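# Swap pink and yellow flowers between their dryer pegs

## Task

Exchange the pink and yellow flowers so each ends up on the peg the other one started on, without deforming any stem; at the end the dryer must still hang on its rail and all flowers must hang upside down, held by a clip on the stem.

## Robot and tools

Robot: two arms, left_arm and right_arm, each with a parallel two-finger gripper and a wrist camera. Fixed cameras are cam_head_left, cam_head_right, cam_high and cam_low; wrist cameras are cam_left_wrist and cam_right_wrist. All images are 672x504.

Frames. The scene frame has its origin at table-top height, halfway between the nominal arm bases, with +z up, +x pointing out over the table and left_arm on the +y side. Image left and right do not match arm names. Every hand pose, target and wrist-camera pose is expressed in that arm's own base frame. Calibrated bases in the scene frame: left_arm at (-0.022, +0.332, +0.008) m, quat_wxyz (+1.000, 0, 0, -0.008); right_arm at (+0.007, -0.249, +0.027) m, quat_wxyz (+1.000, 0, 0, +0.005). Both have up = +z. Fixed cameras and the table use the scene frame. On the gripper, fingers extend along its +z and separate along its y; end_effector_position is the point between the pads, about 1 cm short of the tips. Reported poses may be a few centimetres off.

The row: every motion command is built from rows of 16 plain numbers, always covering both arms even if only one moves: left_arm x, y, z, qw, qx, qy, qz, opening, then right_arm in the same 8-number order. x, y, z are an absolute goal position in metres for end_effector_position; qw, qx, qy, qz are an absolute goal orientation (w first); both are in that arm's base frame. Opening runs from -1 (closed) to +1 (fully open, 0.094 m). To hold an arm still, resend the pose it reported just before it stopped, plus its desired opening, in every call. To keep an orientation, repeat the same quaternion rather than copying a drifted reported one. Writing 0 for an opening is a real command, so resend the current value to leave a gripper alone.

execute_actions(actions, cameras): actions is a list of actions; each action is a list of up to 15 rows, one per control step of 1/30 s; if fewer than 15 rows, the last row repeats to fill 15. Each action's target must lie within 0.6 m of the gripper's position at that action's start along each gripper axis, or the action is rejected for both arms; a malformed action or a failing first action voids the whole call. An empty list just reports state and images. cameras: list of names; omitted, null or ["all"] gives all, [] gives none, an unknown name voids the call.

move(target, speed, blend, opening_speed, blocking, cameras): drives each gripper in a straight line from its Hand target to the given pose. target is one 16-number row or a list of up to 15 rows (waypoints), with no 0.6 m limit, all sharing 10 s at most. speed: m/s, 0.002 to 4.3, default 0.25, one value or one per waypoint; rotation is capped at twice that in rad/s. blend: corner-rounding radius in metres per waypoint, default 0. opening_speed: rate of change of the commanded opening per second on the -1..+1 scale, at least 0.2; use a low value when closing on something fragile like a stem. A changed opening at a later waypoint is applied only once everything has come to rest there. blocking=false returns after about 0.5 s while motion continues; a new move replaces the running one. Paths do not avoid obstacles or the other arm. Faster moves lag and overshoot more, especially with a nearly straight arm. Keep paths away from an arm's own base, which can flip its shoulder posture.

wait(seconds 0 to 10, cameras): lets time pass with last commands held. stop(cameras): brakes a running move. zoom_image(camera, region=[x0, y0, x1, y1] pixels, top-left origin, at most 504 by 504): closer look at a camera's latest image. read_manual(section="licences"): licence text only. finished_scene(scene, 1 to 2): ends the scene irreversibly; call it only when the swap holds on its own.

Results: each arm's end_effector_position and end_effector_quat_wxyz; Hand target (where the arm is currently being sent, possibly short of your command, so send the remainder next); Tool commands; grip_measured (finger opening on the command scale, reads up to ~2.7 mm wide when empty and a little narrower than a squeezed part); grip_effort_nm (gripper motor effort, negative closing, not a pad force); joint positions (last is opening in metres), velocities ("within noise" means at rest) and torques (include gravity; numbers 3 and 4 wrap at ±28 N m). A move adds a "move:" line: done (within 10 mm and 2 degrees), off_target, moving, held or fault, plus limits=paced (pose clipped) or limits=held (steps withheld). Resting 1 cm or more off target can be mere friction, not contact. Orientation commands are clipped to 40 degrees from the measured one per step.

Avoid: dropping flowers or releasing them while moving; bending stems (grip gently, close slowly); knocking the dryer off its rail; anything falling off the table; fast impacts or pressing hard past contact; bringing the grippers, wrist cameras or fingers of the two arms together, or closing one gripper on the other's fingers; long stretched-out holds or pushing at unreachable poses, which heat motors (MOTOR HOT warns; at 100 °C an OVER-TEMPERATURE FAULT drops that arm for 30 to 60 s or more). Loose objects may occasionally be nudged by outside pushes.

Each tool is called as name([rows], argument=value, ...), one row to a line, values as JSON.

## Session

execute_actions(actions=[])

Scene clock: 0.00 s.
left_arm: end_effector_position=(+0.2569, -0.0827, +0.2388) grip_measured=+1.000 grip_effort_nm=n/a end_effector_quat_wxyz=(+0.234, -0.475, +0.849, -0.012) | right_arm: end_effector_position=(+0.4016, -0.0080, +0.3089) grip_measured=+1.000 grip_effort_nm=n/a end_effector_quat_wxyz=(+0.174, -0.236, +0.924, +0.245)
Joint positions: left_arm=[-0.559 0.839 0.854 -1.323 -0.397 -1.526 0.094] | right_arm=[-0.266 1.317 1.342 -1.525 -0.607 -0.743 0.094]
Joint velocities: within noise
Joint torques (N m): no reading
Heat: left arm: hottest elbow 32 °C; right arm: hottest waist 31 °C.
Hand target: left_arm +0.2625, -0.0863, +0.2520; +0.241, -0.476, +0.845, -0.026 | right_arm +0.4067, -0.0095, +0.3157; +0.181, -0.238, +0.923, +0.241
Tool commands: left_gripper/opening=+1.0 right_gripper/opening=+1.0

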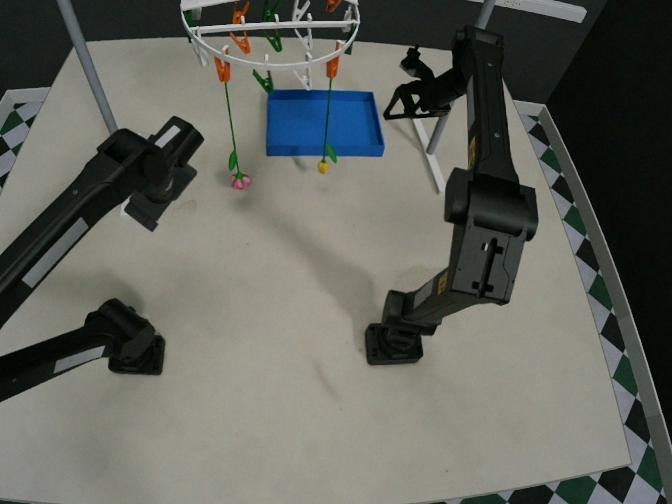

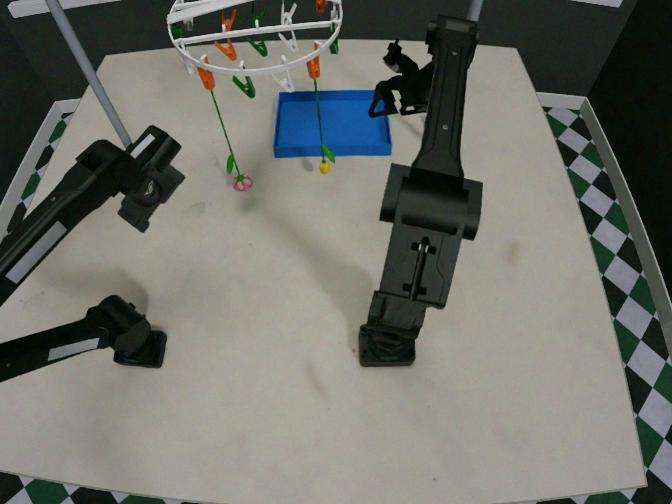

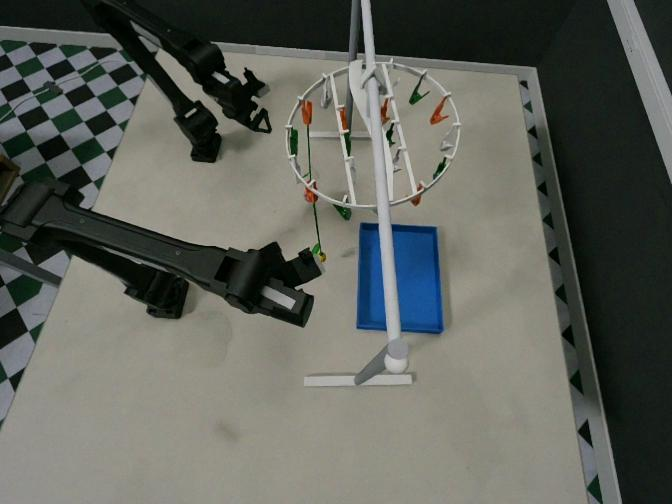

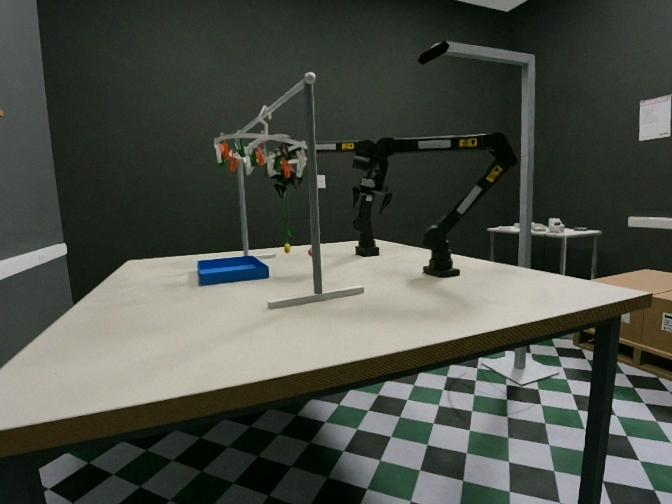

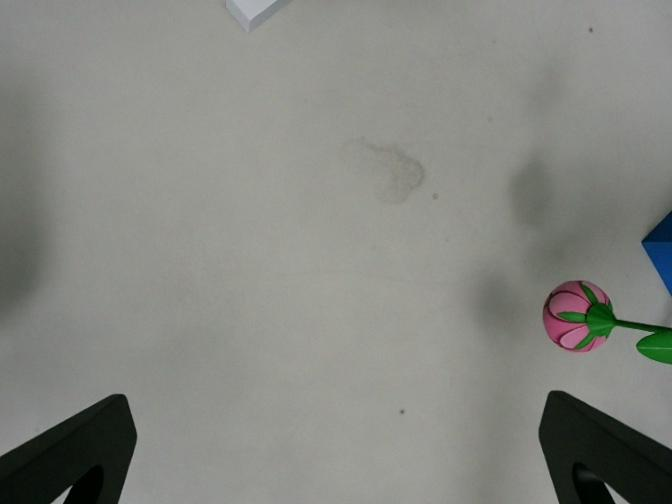

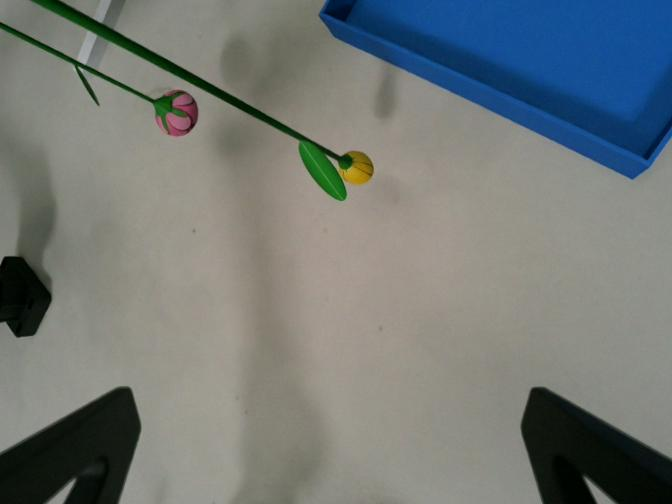

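zoom_image(camera="cam_head_left", region=[160, 0, 400, 200])

zoom_image(camera="cam_head_right", region=[150, 0, 390, 200])

zoom_image(camera="cam_high", region=[260, 40, 480, 280])

zoom_image(camera="cam_low", region=[190, 60, 430, 280])

Scaled by 2.100 from the camera's 672x504 image, which has a finer 960x720 frame.

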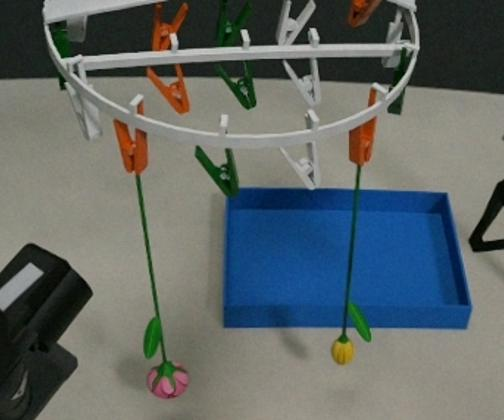

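Scaled by 2.100 from the camera's 672x504 image, which has a finer 960x720 frame.

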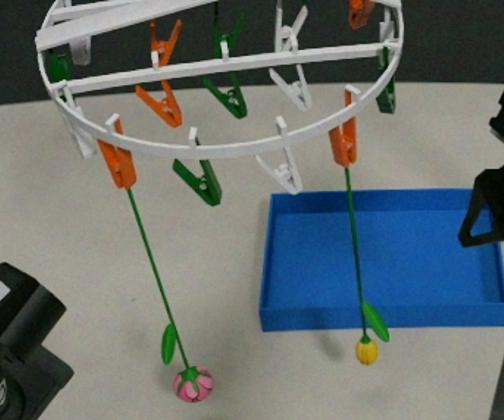

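Scaled by 2.100 from the camera's 672x504 image, which has a finer 960x720 frame.

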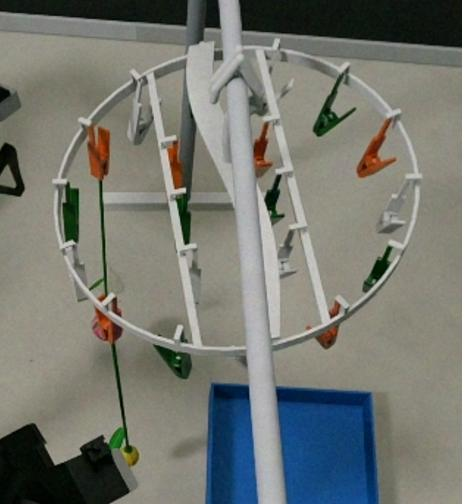

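Scaled by 2.100 from the camera's 672x504 image, which has a finer 960x720 frame.

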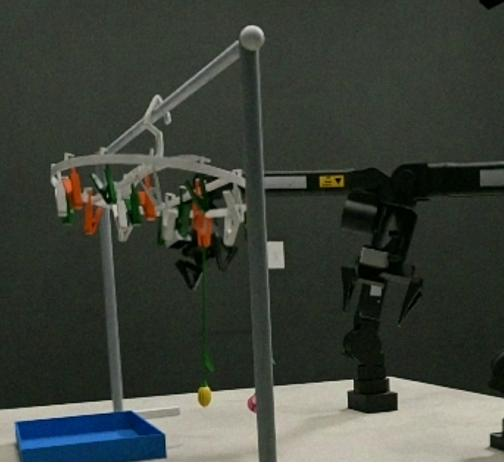

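move(target=[0.246,-0.218,0.442,0.7071,0,0.7071,0,1,0.244,0.14,0.423,0.7071,0,0.7071,0,1], speed=0.3)

Scene clock: 34.97 s.
left_arm: end_effector_position=(+0.2447, -0.2232, +0.4359) grip_measured=+1.000 grip_effort_nm=-0.037 end_effector_quat_wxyz=(+0.703, +0.009, +0.711, +0.004) | right_arm: end_effector_position=(+0.2445, +0.1360, +0.4290) grip_measured=+1.000 grip_effort_nm=-0.002 end_effector_quat_wxyz=(+0.708, +0.010, +0.707, +0.004)
Joint positions: left_arm=[-1.252 0.706 0.739 -0.066 -1.244 -0.013 0.094] | right_arm=[1.088 0.435 0.638 -0.2 1.096 0.017 0.094]
Joint velocities: within noise
Joint torques (N m): left_arm=[3.31 -2.26 8.98 2.37 0.11 0.17] | right_arm=[1.38 3.9 8.17 2.26 0.09 -0.11]
Heat: left arm: hottest elbow 43 °C; right arm: hottest waist 31 °C.
Hand target: left_arm +0.2459, -0.2180, +0.4420; +0.707, +0.000, +0.707, +0.000 | right_arm +0.2440, +0.1399, +0.4230; +0.707, +0.000, +0.707, +0.000
Off the commanded pose: left_arm 0.008 m, 1 deg | right_arm 0.007 m, 1 deg.
move: done
camera_calibration:
cam_left_wrist: T_world_to_cam=[[-0.0023579, -0.999484, -0.0320357, -0.208657], [-0.430448, 0.0299304, -0.902119, 0.543981], [0.902612, 0.0116626, -0.430296, 0.0598248], [0, 0, 0, 1]] pos_world=[0.179665, -0.225528, 0.509793]
cam_right_wrist: T_world_to_cam=[[-0.0022786, -0.999941, -0.0106028, 0.140054], [-0.414199, 0.0105943, -0.910125, 0.531395], [0.910183, 0.00231787, -0.414199, 0.0417734], [0, 0, 0, 1]] pos_world=[0.182401, 0.134319, 0.502423]

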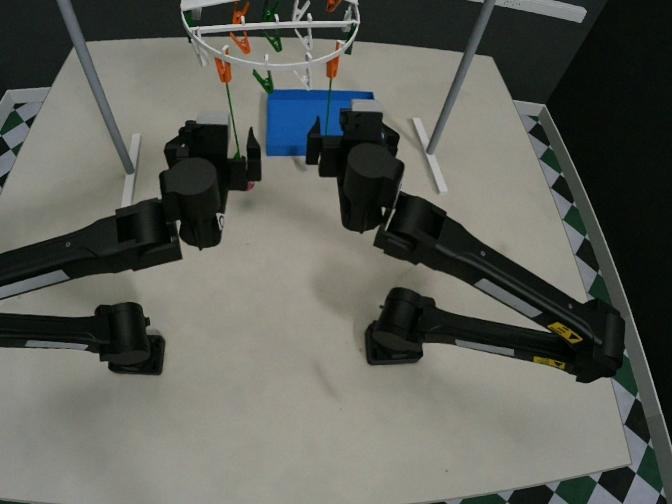

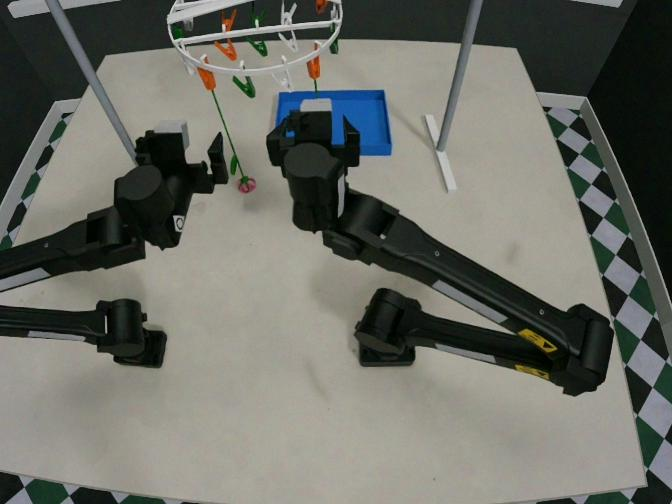

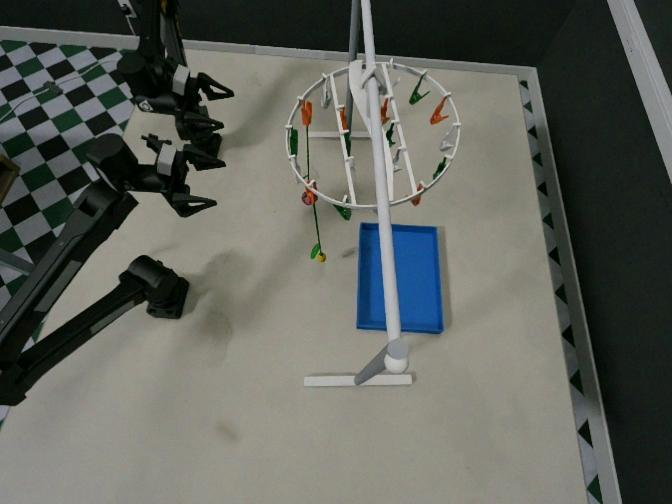

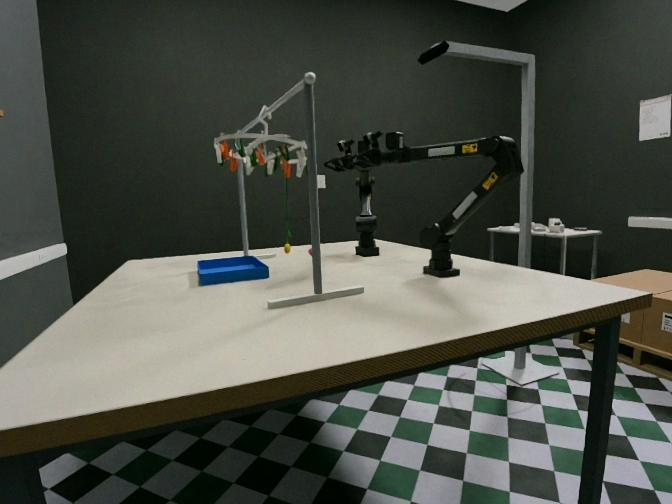

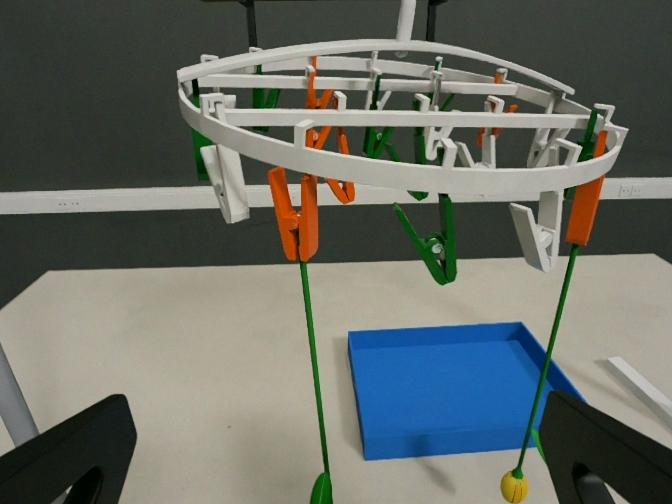

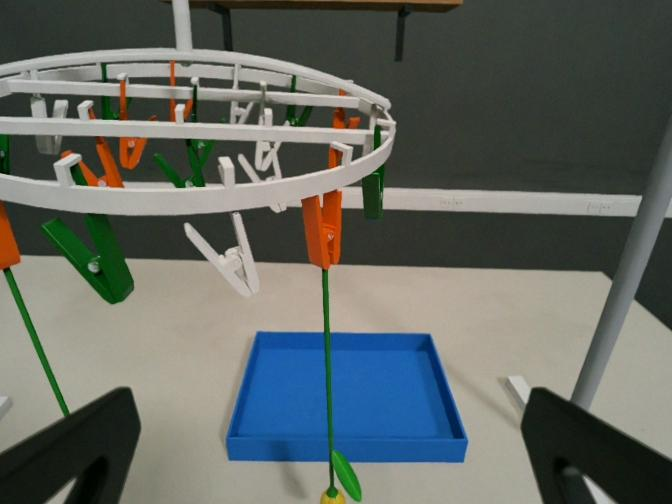

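zoom_image(camera="cam_left_wrist", region=[200, 80, 340, 280])

zoom_image(camera="cam_right_wrist", region=[180, 120, 380, 300])

zoom_image(camera="cam_left_wrist", region=[380, 100, 640, 300])

Scaled by 2.520 from the camera's 672x504 image, which has a finer 960x720 frame.

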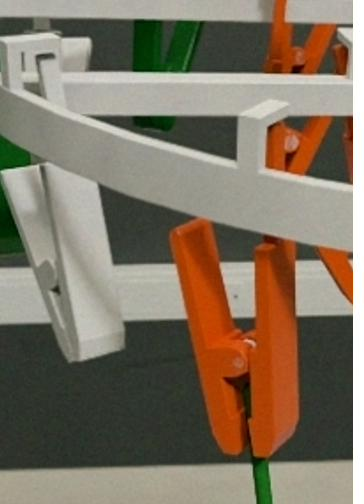

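Scaled by 2.520 from the camera's 672x504 image, which has a finer 960x720 frame.

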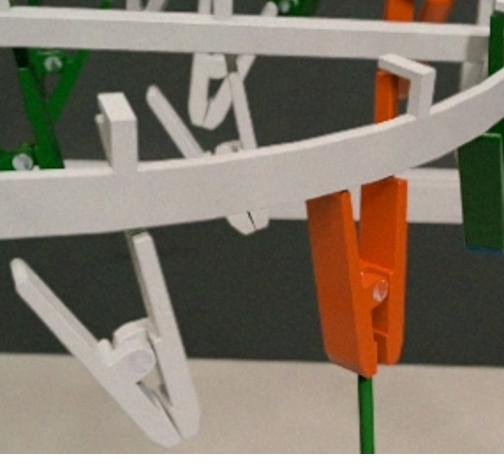

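Scaled by 1.938 from the camera's 672x504 image, which has a finer 960x720 frame.

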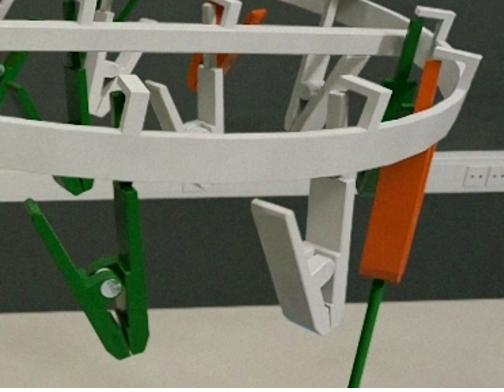

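move(target=[0.31,-0.07,0.28,0.8925,0.0734,0.4162,-0.1573,0,0.346,0.376,0.413,0.7071,0,0.7071,0,1], speed=0.3)

Scene clock: 87.83 s.
left_arm: end_effector_position=(+0.3074, -0.0723, +0.2746) grip_measured=+0.002 grip_effort_nm=-0.120 end_effector_quat_wxyz=(+0.839, +0.083, +0.519, -0.141) | right_arm: end_effector_position=(+0.3422, +0.3640, +0.3859) grip_measured=+1.000 grip_effort_nm=-0.002 end_effector_quat_wxyz=(+0.698, -0.012, +0.716, -0.016)
Joint positions: left_arm=[-0.14 1.115 0.038 1.548 0.165 -0.092 0.047] | right_arm=[1.135 1.245 0.936 0.247 1.141 0.017 0.094]
Joint velocities: within noise
Joint torques (N m): left_arm=[3.31 -1.03 5.56 2.5 0.08 -0.05] | right_arm=[1.08 -9 13.18 2.24 0.01 -0.12]
Heat: left arm: hottest elbow 42 °C; right arm: hottest elbow 33 °C.
Hand target: left_arm +0.3097, -0.0700, +0.2809; +0.845, +0.079, +0.510, -0.142 | right_arm +0.3448, +0.3745, +0.4127; +0.707, +0.000, +0.707, +0.000
Off the commanded pose: left_arm 0.006 m, 13 deg | right_arm 0.030 m, 3 deg.
joint sent to its limit (left arm) — joint 4 (wrist pitch), upper limit. The joint targets are off in orientation, not in position.
move: off_target (left_arm, right_arm)
camera_calibration:
cam_left_wrist: T_world_to_cam=[[-0.312593, -0.949885, -0.00183695, 0.0278091], [0.0289605, -0.00759747, -0.999552, 0.303781], [0.949445, -0.312506, 0.029884, -0.23221], [0, 0, 0, 1]] pos_world=[0.220366, -0.0438437, 0.310635]
cam_right_wrist: T_world_to_cam=[[0.000865027, -0.998861, 0.0477141, 0.343767], [-0.438967, -0.0432505, -0.897461, 0.553433], [0.898503, -0.0201686, -0.438505, -0.0440337], [0, 0, 0, 1]] pos_world=[0.282206, 0.366424, 0.460973]

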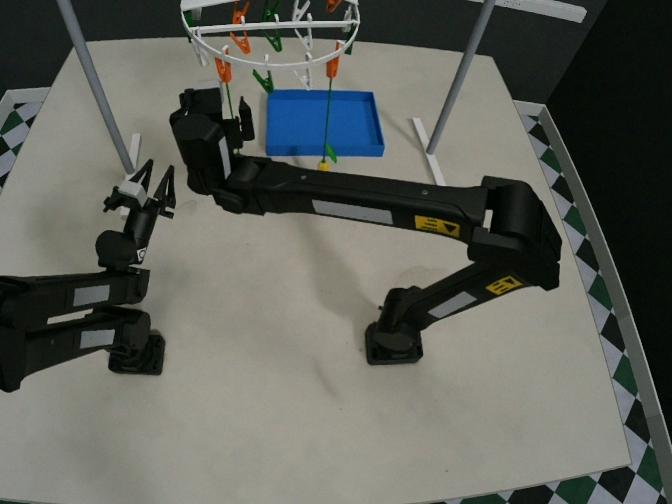

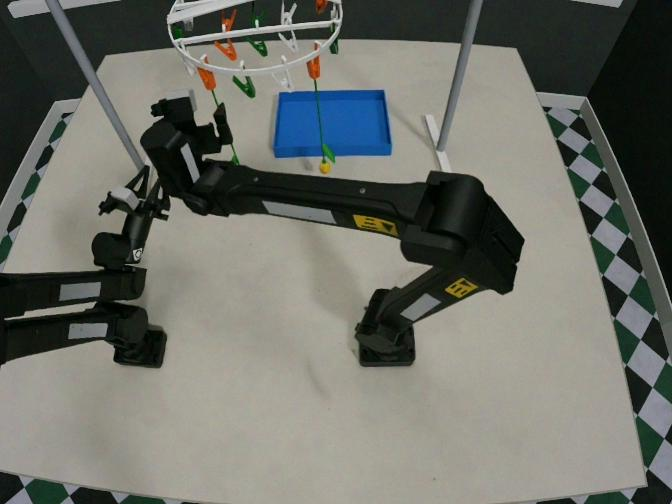

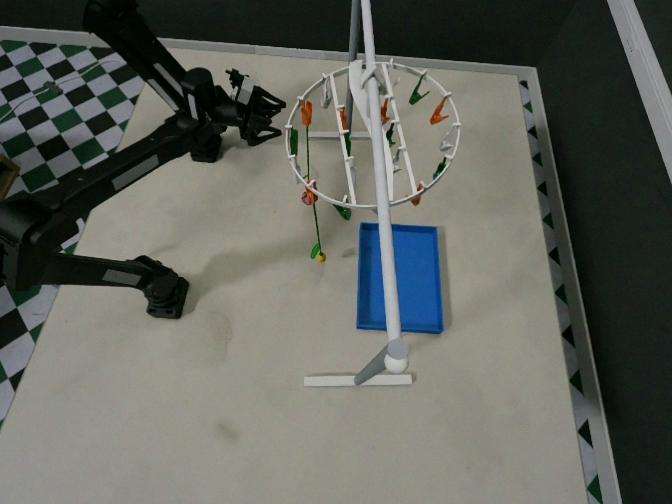

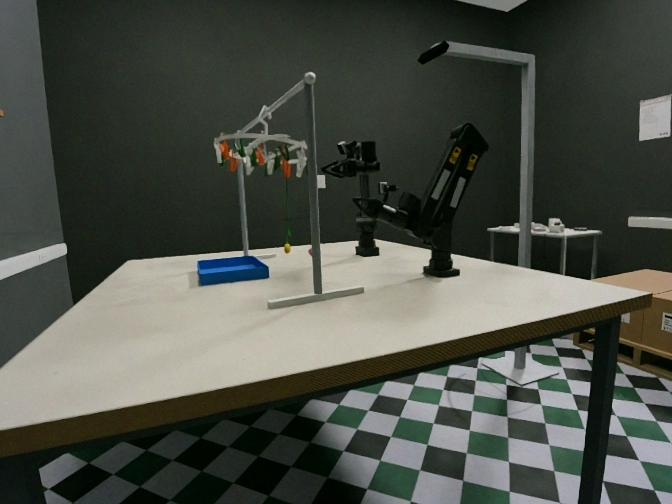

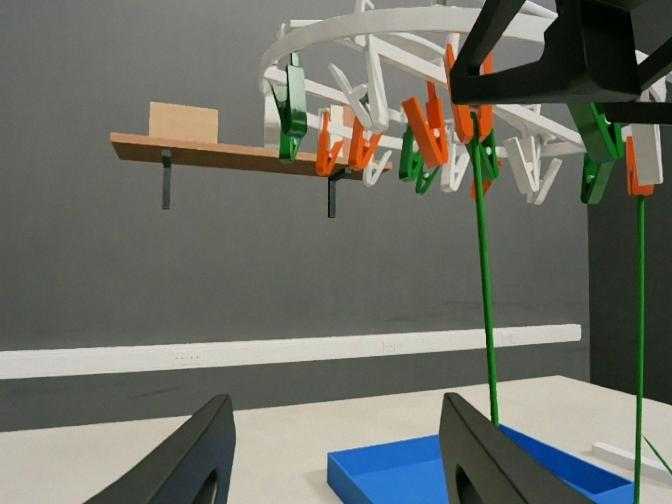

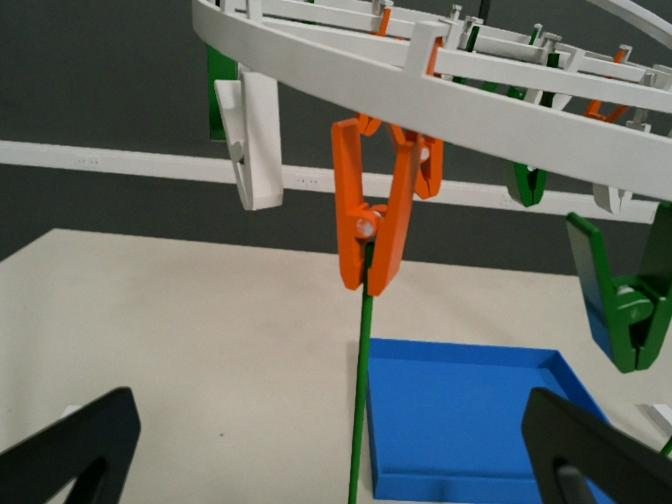

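zoom_image(camera="cam_right_wrist", region=[280, 40, 480, 320])

zoom_image(camera="cam_left_wrist", region=[420, 0, 640, 240])

Scaled by 1.800 from the camera's 672x504 image, which has a finer 960x720 frame.

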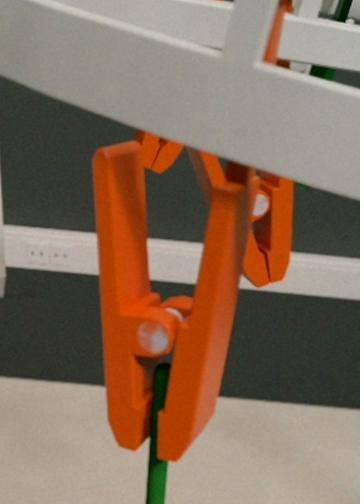

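Scaled by 2.100 from the camera's 672x504 image, which has a finer 960x720 frame.

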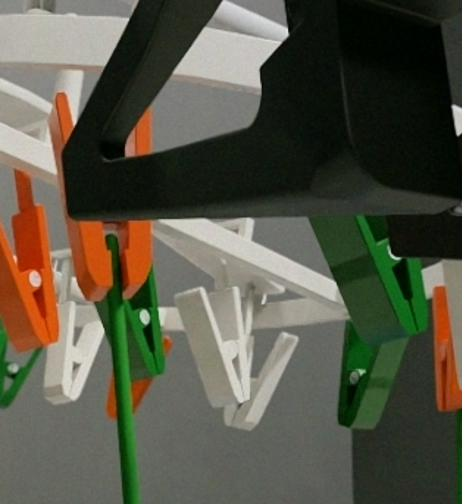

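move(target=[0.376,-0.169,0.24,0.8259,0.1504,0.4769,-0.2604,0,0.3625,0.363,0.451,0.7071,0,0.7071,0,0.3], speed=0.25, cameras=["cam_left_wrist","cam_right_wrist","cam_head_left"])

Scene clock: 108.77 s.
left_arm: end_effector_position=(+0.3690, -0.1628, +0.2312) grip_measured=+0.002 grip_effort_nm=-0.115 end_effector_quat_wxyz=(+0.774, +0.166, +0.565, -0.235) | right_arm: end_effector_position=(+0.3559, +0.3606, +0.4202) grip_measured=+0.302 grip_effort_nm=-0.081 end_effector_quat_wxyz=(+0.699, -0.015, +0.715, -0.010)
Joint positions: left_arm=[-0.304 1.451 0.225 1.55 0.262 -0.096 0.047] | right_arm=[1.099 1.223 1.007 0.167 1.091 0.009 0.061]
Joint velocities: within noise
Joint torques (N m): left_arm=[1.96 -4.25 5.9 2.55 0.11 -0.05] | right_arm=[-0.32 -9.88 13.49 1.5 -0.02 -0.06]
Heat: left arm: hottest elbow 41 °C; right arm: hottest elbow 40 °C.
Hand target: left_arm +0.3756, -0.1689, +0.2406; +0.781, +0.166, +0.551, -0.242 | right_arm +0.3613, +0.3615, +0.4505; +0.707, +0.000, +0.707, +0.000
Off the commanded pose: left_arm 0.013 m, 12 deg | right_arm 0.032 m, 2 deg.
joint sent to its limit (left arm) — joint 4 (wrist pitch), upper limit. The joint targets are off in orientation, not in position.
move: off_target (left_arm, right_arm)
camera_calibration:
cam_left_wrist: T_world_to_cam=[[-0.542401, -0.840116, -0.00239776, 0.0638132], [-0.101242, 0.0681975, -0.992522, 0.316594], [0.833997, -0.538102, -0.122046, -0.27672], [0, 0, 0, 1]] pos_world=[0.297448, -0.116884, 0.280607]
cam_right_wrist: T_world_to_cam=[[0.0134517, -0.998972, 0.0432886, 0.336151], [-0.435594, -0.0448231, -0.899027, 0.590118], [0.900043, -0.00676277, -0.435749, -0.0479871], [0, 0, 0, 1]] pos_world=[0.29572, 0.361932, 0.49507]
Images, in order (width x height): cam_head_left 672x504, cam_left_wrist 672x504, cam_right_wrist 672x504.

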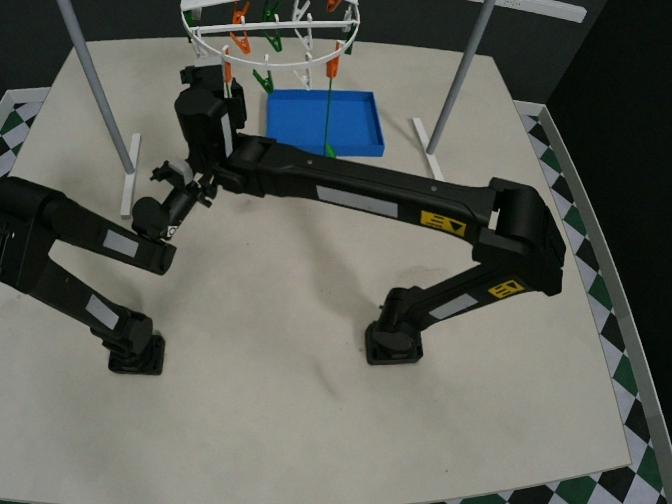

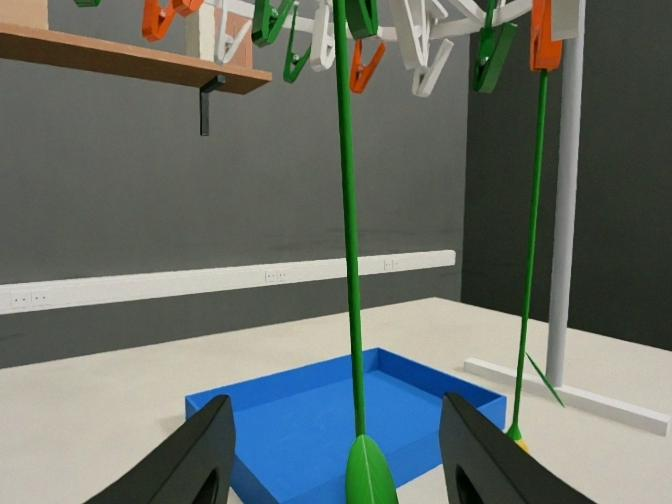

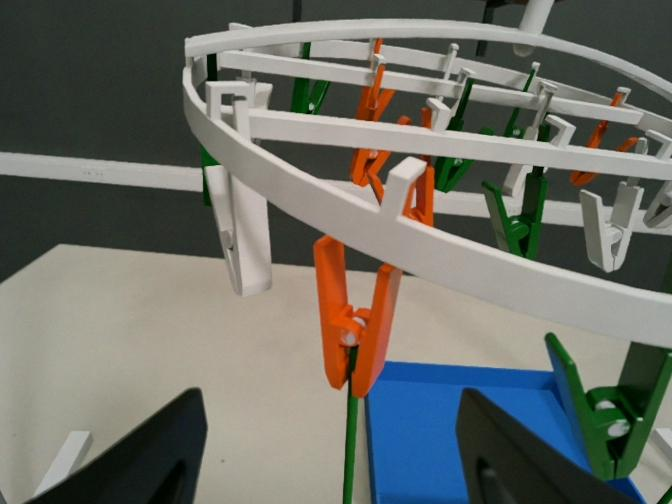

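move(target=[0.447,-0.22,0.279,0.8259,0.1504,0.4769,-0.2604,0,0.4154,0.353,0.450,0.7071,0,0.7071,0,0.3], speed=0.12, cameras=["cam_left_wrist","cam_right_wrist","cam_head_left"])

Scene clock: 122.33 s.
left_arm: end_effector_position=(+0.4404, -0.2126, +0.2696) grip_measured=+0.002 grip_effort_nm=-0.120 end_effector_quat_wxyz=(+0.805, +0.157, +0.515, -0.249) | right_arm: end_effector_position=(+0.4059, +0.3475, +0.4223) grip_measured=+0.301 grip_effort_nm=-0.085 end_effector_quat_wxyz=(+0.697, -0.013, +0.717, -0.009)
Joint positions: left_arm=[-0.381 1.592 0.484 1.55 0.195 -0.096 0.047] | right_arm=[0.978 1.26 1.046 0.166 0.971 0.009 0.061]
Joint velocities: within noise
Joint torques (N m): left_arm=[1.85 -7 6.98 2.43 -0.11 0] | right_arm=[-0.15 -9.52 13.68 1.83 -0.02 -0.05]
Heat: left arm: hottest elbow 41 °C; right arm: hottest elbow 40 °C.
Hand target: left_arm +0.4465, -0.2198, +0.2795; +0.813, +0.156, +0.500, -0.255 | right_arm +0.4139, +0.3517, +0.4495; +0.707, +0.000, +0.707, +0.000
Off the commanded pose: left_arm 0.014 m, 5 deg | right_arm 0.030 m, 2 deg.
joint sent to its limit (left arm) — joint 4 (wrist pitch), upper limit. The joint targets are off in orientation, not in position.
move: off_target (left_arm, right_arm)
camera_calibration:
cam_left_wrist: T_world_to_cam=[[-0.553918, -0.832551, -0.00574278, 0.0683699], [0.00226745, 0.00538909, -0.999983, 0.30843], [0.832568, -0.553922, -0.00109735, -0.393664], [0, 0, 0, 1]] pos_world=[0.364924, -0.1628, 0.308385]
cam_right_wrist: T_world_to_cam=[[0.0130952, -0.99913, 0.0395978, 0.323995], [-0.439855, -0.0413198, -0.897118, 0.612972], [0.897973, -0.00566935, -0.440013, -0.089807], [0, 0, 0, 1]] pos_world=[0.34602, 0.348532, 0.497562]
Images, in order (width x height): cam_head_left 672x504, cam_left_wrist 672x504, cam_right_wrist 672x504.

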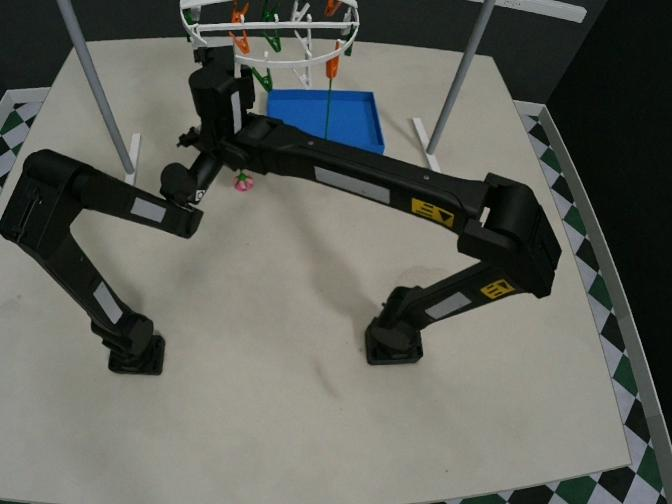

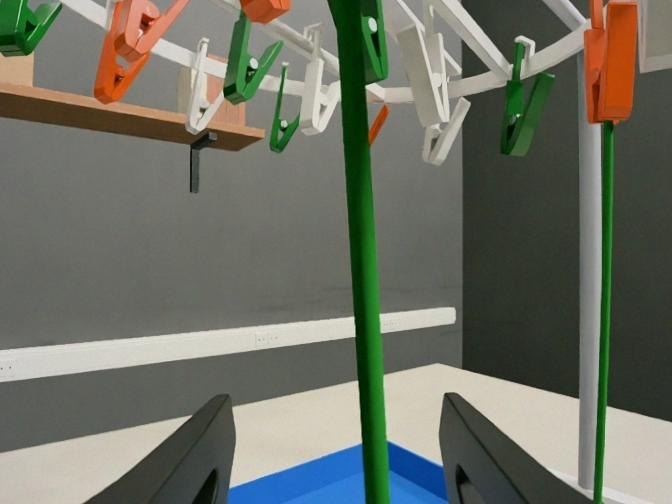

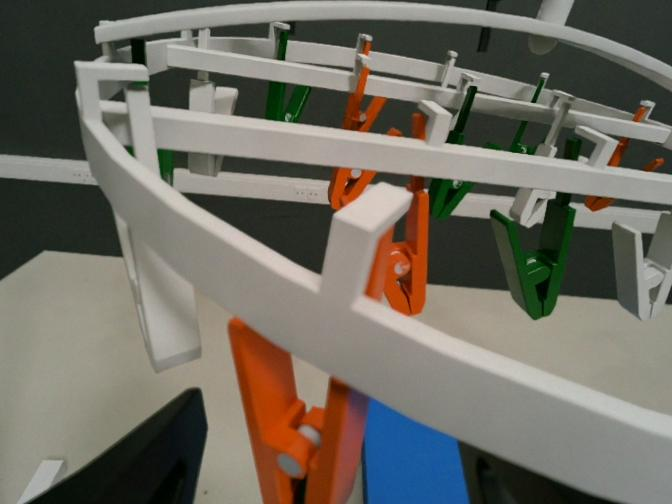

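move(target=[0.428,-0.215,0.280,0.8259,0.1504,0.4769,-0.2604,0,0.4215,0.359,0.4455,0.7071,0,0.7071,0,0.3], speed=0.1, cameras=["cam_left_wrist","cam_right_wrist"])

Scene clock: 131.17 s.
left_arm: end_effector_position=(+0.4342, -0.2127, +0.2701) grip_measured=+0.002 grip_effort_nm=-0.120 end_effector_quat_wxyz=(+0.804, +0.156, +0.516, -0.250) | right_arm: end_effector_position=(+0.4109, +0.3534, +0.4157) grip_measured=+0.301 grip_effort_nm=-0.076 end_effector_quat_wxyz=(+0.694, -0.018, +0.719, -0.012)
Joint positions: left_arm=[-0.388 1.578 0.469 1.55 0.188 -0.096 0.047] | right_arm=[0.975 1.283 1.055 0.166 0.967 0.009 0.061]
Joint velocities: within noise
Joint torques (N m): left_arm=[1.73 -9.23 4.4 2.43 -0.13 0.05] | right_arm=[-0.26 -9.99 13.68 2.36 -0.01 -0.05]
Heat: left arm: hottest elbow 41 °C; right arm: hottest elbow 41 °C.
Hand target: left_arm +0.4281, -0.2150, +0.2805; +0.811, +0.156, +0.502, -0.255 | right_arm +0.4199, +0.3573, +0.4449; +0.707, +0.000, +0.707, +0.000
Off the commanded pose: left_arm 0.012 m, 5 deg | right_arm 0.032 m, 3 deg.
joint sent to its limit (left arm) — joint 4 (wrist pitch), upper limit. The joint targets are off in orientation, not in position.
move: off_target (left_arm, right_arm)
camera_calibration:
cam_left_wrist: T_world_to_cam=[[-0.555103, -0.831777, -0.0027594, 0.0647624], [-0.0001449, 0.00341415, -0.999994, 0.309595], [0.831782, -0.555099, -0.00201573, -0.388236], [0, 0, 0, 1]] pos_world=[0.358923, -0.162699, 0.30899]
cam_right_wrist: T_world_to_cam=[[0.0145906, -0.998604, 0.0507614, 0.324759], [-0.446848, -0.0519274, -0.893102, 0.614506], [0.894491, -0.00965176, -0.446982, -0.0914151], [0, 0, 0, 1]] pos_world=[0.351622, 0.355333, 0.49147]
Images, in order (width x height): cam_left_wrist 672x504, cam_right_wrist 672x504.

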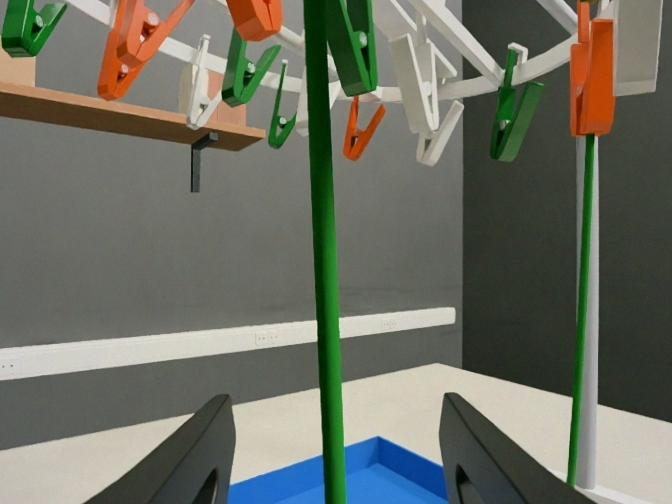

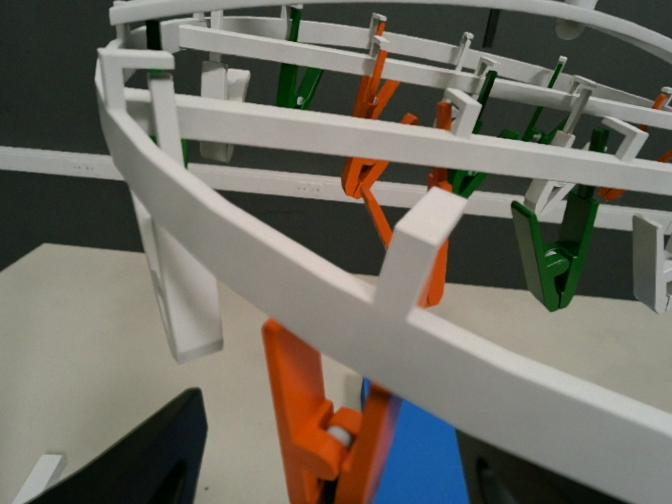

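move(target=[0.416,-0.206,0.281,0.8259,0.1504,0.4769,-0.2604,0,0.4215,0.359,0.454,0.7071,0,0.7071,0,0.3], speed=0.1, cameras=["cam_left_wrist","cam_right_wrist"])

Scene clock: 138.83 s.
left_arm: end_effector_position=(+0.4202, -0.2080, +0.2715) grip_measured=+0.002 grip_effort_nm=-0.120 end_effector_quat_wxyz=(+0.803, +0.158, +0.516, -0.252) | right_arm: end_effector_position=(+0.4120, +0.3550, +0.4267) grip_measured=+0.301 grip_effort_nm=-0.081 end_effector_quat_wxyz=(+0.699, -0.012, +0.715, -0.006)
Joint positions: left_arm=[-0.388 1.541 0.429 1.55 0.192 -0.096 0.047] | right_arm=[0.975 1.283 1.075 0.167 0.967 0.009 0.061]
Joint velocities: within noise
Joint torques (N m): left_arm=[2.61 -8.64 4.4 2.43 0.09 0.01] | right_arm=[-0.38 -10.4 13.71 1.48 -0.03 -0.07]
Heat: left arm: hottest elbow 40 °C; right arm: hottest elbow 43 °C.
Hand target: left_arm +0.4160, -0.2062, +0.2815; +0.811, +0.157, +0.504, -0.254 | right_arm +0.4201, +0.3576, +0.4535; +0.707, +0.000, +0.707, +0.000
Off the commanded pose: left_arm 0.011 m, 5 deg | right_arm 0.029 m, 2 deg.
joint sent to its limit (left arm) — joint 4 (wrist pitch), upper limit. The joint targets are off in orientation, not in position.
move: off_target (left_arm, right_arm)
camera_calibration:
cam_left_wrist: T_world_to_cam=[[-0.558558, -0.829456, -0.00402777, 0.0631988], [-0.00165521, 0.00597044, -0.999981, 0.312101], [0.829464, -0.55854, -0.00470776, -0.373018], [0, 0, 0, 1]] pos_world=[0.345222, -0.157789, 0.310593]
cam_right_wrist: T_world_to_cam=[[0.0144795, -0.999321, 0.0338921, 0.333194], [-0.436474, -0.0368127, -0.898964, 0.617622], [0.899601, -0.00177648, -0.43671, -0.0967882], [0, 0, 0, 1]] pos_world=[0.351822, 0.355532, 0.501658]
Images, in order (width x height): cam_left_wrist 672x504, cam_right_wrist 672x504.

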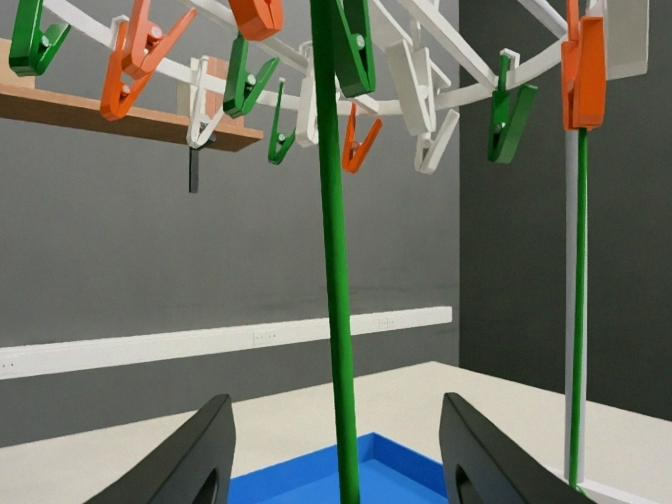

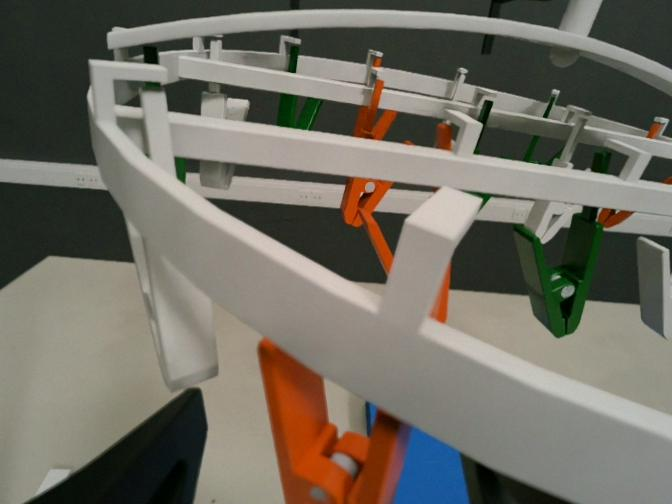

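move(target=[0.416,-0.206,0.281,0.8259,0.1504,0.4769,-0.2604,-0.93,0.4215,0.359,0.454,0.7071,0,0.7071,0,0.3], opening_speed=0.6, cameras=["cam_left_wrist"])

Scene clock: 143.00 s.
left_arm: end_effector_position=(+0.4201, -0.2079, +0.2714) grip_measured=-0.923 grip_effort_nm=-0.369 end_effector_quat_wxyz=(+0.803, +0.158, +0.517, -0.252) | right_arm: end_effector_position=(+0.4120, +0.3550, +0.4266) grip_measured=+0.301 grip_effort_nm=-0.081 end_effector_quat_wxyz=(+0.699, -0.012, +0.715, -0.006)
Joint positions: left_arm=[-0.388 1.541 0.429 1.55 0.192 -0.096 0.004] | right_arm=[0.975 1.283 1.075 0.167 0.967 0.009 0.061]
Joint velocities: within noise
Joint torques (N m): left_arm=[2.73 -8.59 4.41 2.41 0.08 0] | right_arm=[-0.09 -10.17 13.75 1.5 -0.03 -0.07]
Heat: left arm: hottest elbow 40 °C; right arm: hottest elbow 43 °C.
Hand target: left_arm +0.4161, -0.2061, +0.2815; +0.811, +0.156, +0.504, -0.254 | right_arm +0.4201, +0.3577, +0.4535; +0.707, +0.000, +0.707, +0.000
Off the commanded pose: left_arm 0.011 m, 5 deg | right_arm 0.029 m, 2 deg.
joint sent to its limit (left arm) — joint 4 (wrist pitch), upper limit. The joint targets are off in orientation, not in position.
move: off_target (left_arm, right_arm)
camera_calibration:
cam_left_wrist: T_world_to_cam=[[-0.558559, -0.829455, -0.00394313, 0.0631998], [-0.00195174, 0.00606809, -0.99998, 0.312118], [0.829462, -0.55854, -0.00500827, -0.372786], [0, 0, 0, 1]] pos_world=[0.345122, -0.157689, 0.310494]
Images, in order (width x height): cam_left_wrist 672x504.

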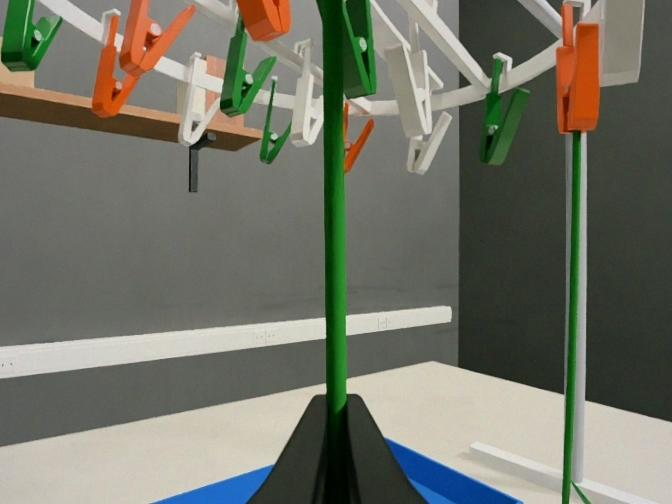

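move(target=[0.416,-0.206,0.281,0.8259,0.1504,0.4769,-0.2604,-0.96,0.4215,0.359,0.454,0.7071,0,0.7071,0,-0.4], opening_speed=0.6, cameras=["cam_left_wrist","cam_right_wrist"])

Scene clock: 146.17 s.
left_arm: end_effector_position=(+0.4201, -0.2080, +0.2714) grip_measured=-0.956 grip_effort_nm=-0.984 end_effector_quat_wxyz=(+0.803, +0.158, +0.517, -0.252) | right_arm: end_effector_position=(+0.4124, +0.3545, +0.4266) grip_measured=-0.398 grip_effort_nm=-0.076 end_effector_quat_wxyz=(+0.699, -0.012, +0.715, -0.006)
Joint positions: left_arm=[-0.388 1.541 0.429 1.55 0.193 -0.096 0.002] | right_arm=[0.974 1.283 1.075 0.167 0.967 0.009 0.028]
Joint velocities: within noise
Joint torques (N m): left_arm=[2.67 -8.59 4.41 2.44 0.08 0.01] | right_arm=[-0.26 -10.34 13.7 1.5 -0.04 -0.06]
Heat: left arm: hottest elbow 39 °C; right arm: hottest elbow 44 °C.
Hand target: left_arm +0.4161, -0.2062, +0.2815; +0.811, +0.157, +0.504, -0.254 | right_arm +0.4200, +0.3577, +0.4535; +0.707, +0.000, +0.707, +0.000
Off the commanded pose: left_arm 0.011 m, 5 deg | right_arm 0.029 m, 2 deg.
joint sent to its limit (left arm) — joint 4 (wrist pitch), upper limit. The joint targets are off in orientation, not in position.
move: off_target (left_arm, right_arm)
camera_calibration:
cam_left_wrist: T_world_to_cam=[[-0.558858, -0.829253, -0.00411063, 0.0633044], [-0.00193808, 0.00626304, -0.999979, 0.312144], [0.829261, -0.558838, -0.00510731, -0.372788], [0, 0, 0, 1]] pos_world=[0.345122, -0.157788, 0.310494]
cam_right_wrist: T_world_to_cam=[[0.0133678, -0.999329, 0.0341019, 0.333077], [-0.436711, -0.0365152, -0.89886, 0.617707], [0.899502, -0.00287689, -0.436906, -0.0966236], [0, 0, 0, 1]] pos_world=[0.35222, 0.355132, 0.501658]
Images, in order (width x height): cam_left_wrist 672x504, cam_right_wrist 672x504.

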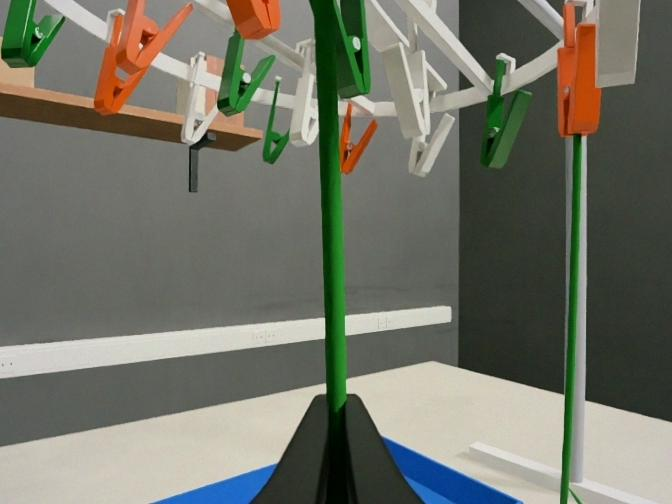

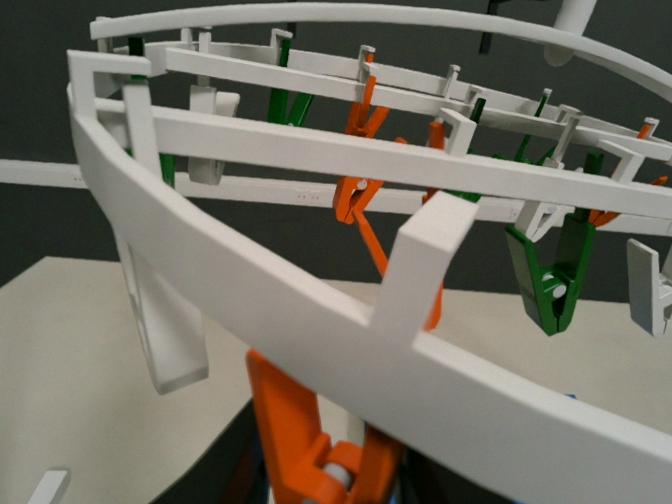

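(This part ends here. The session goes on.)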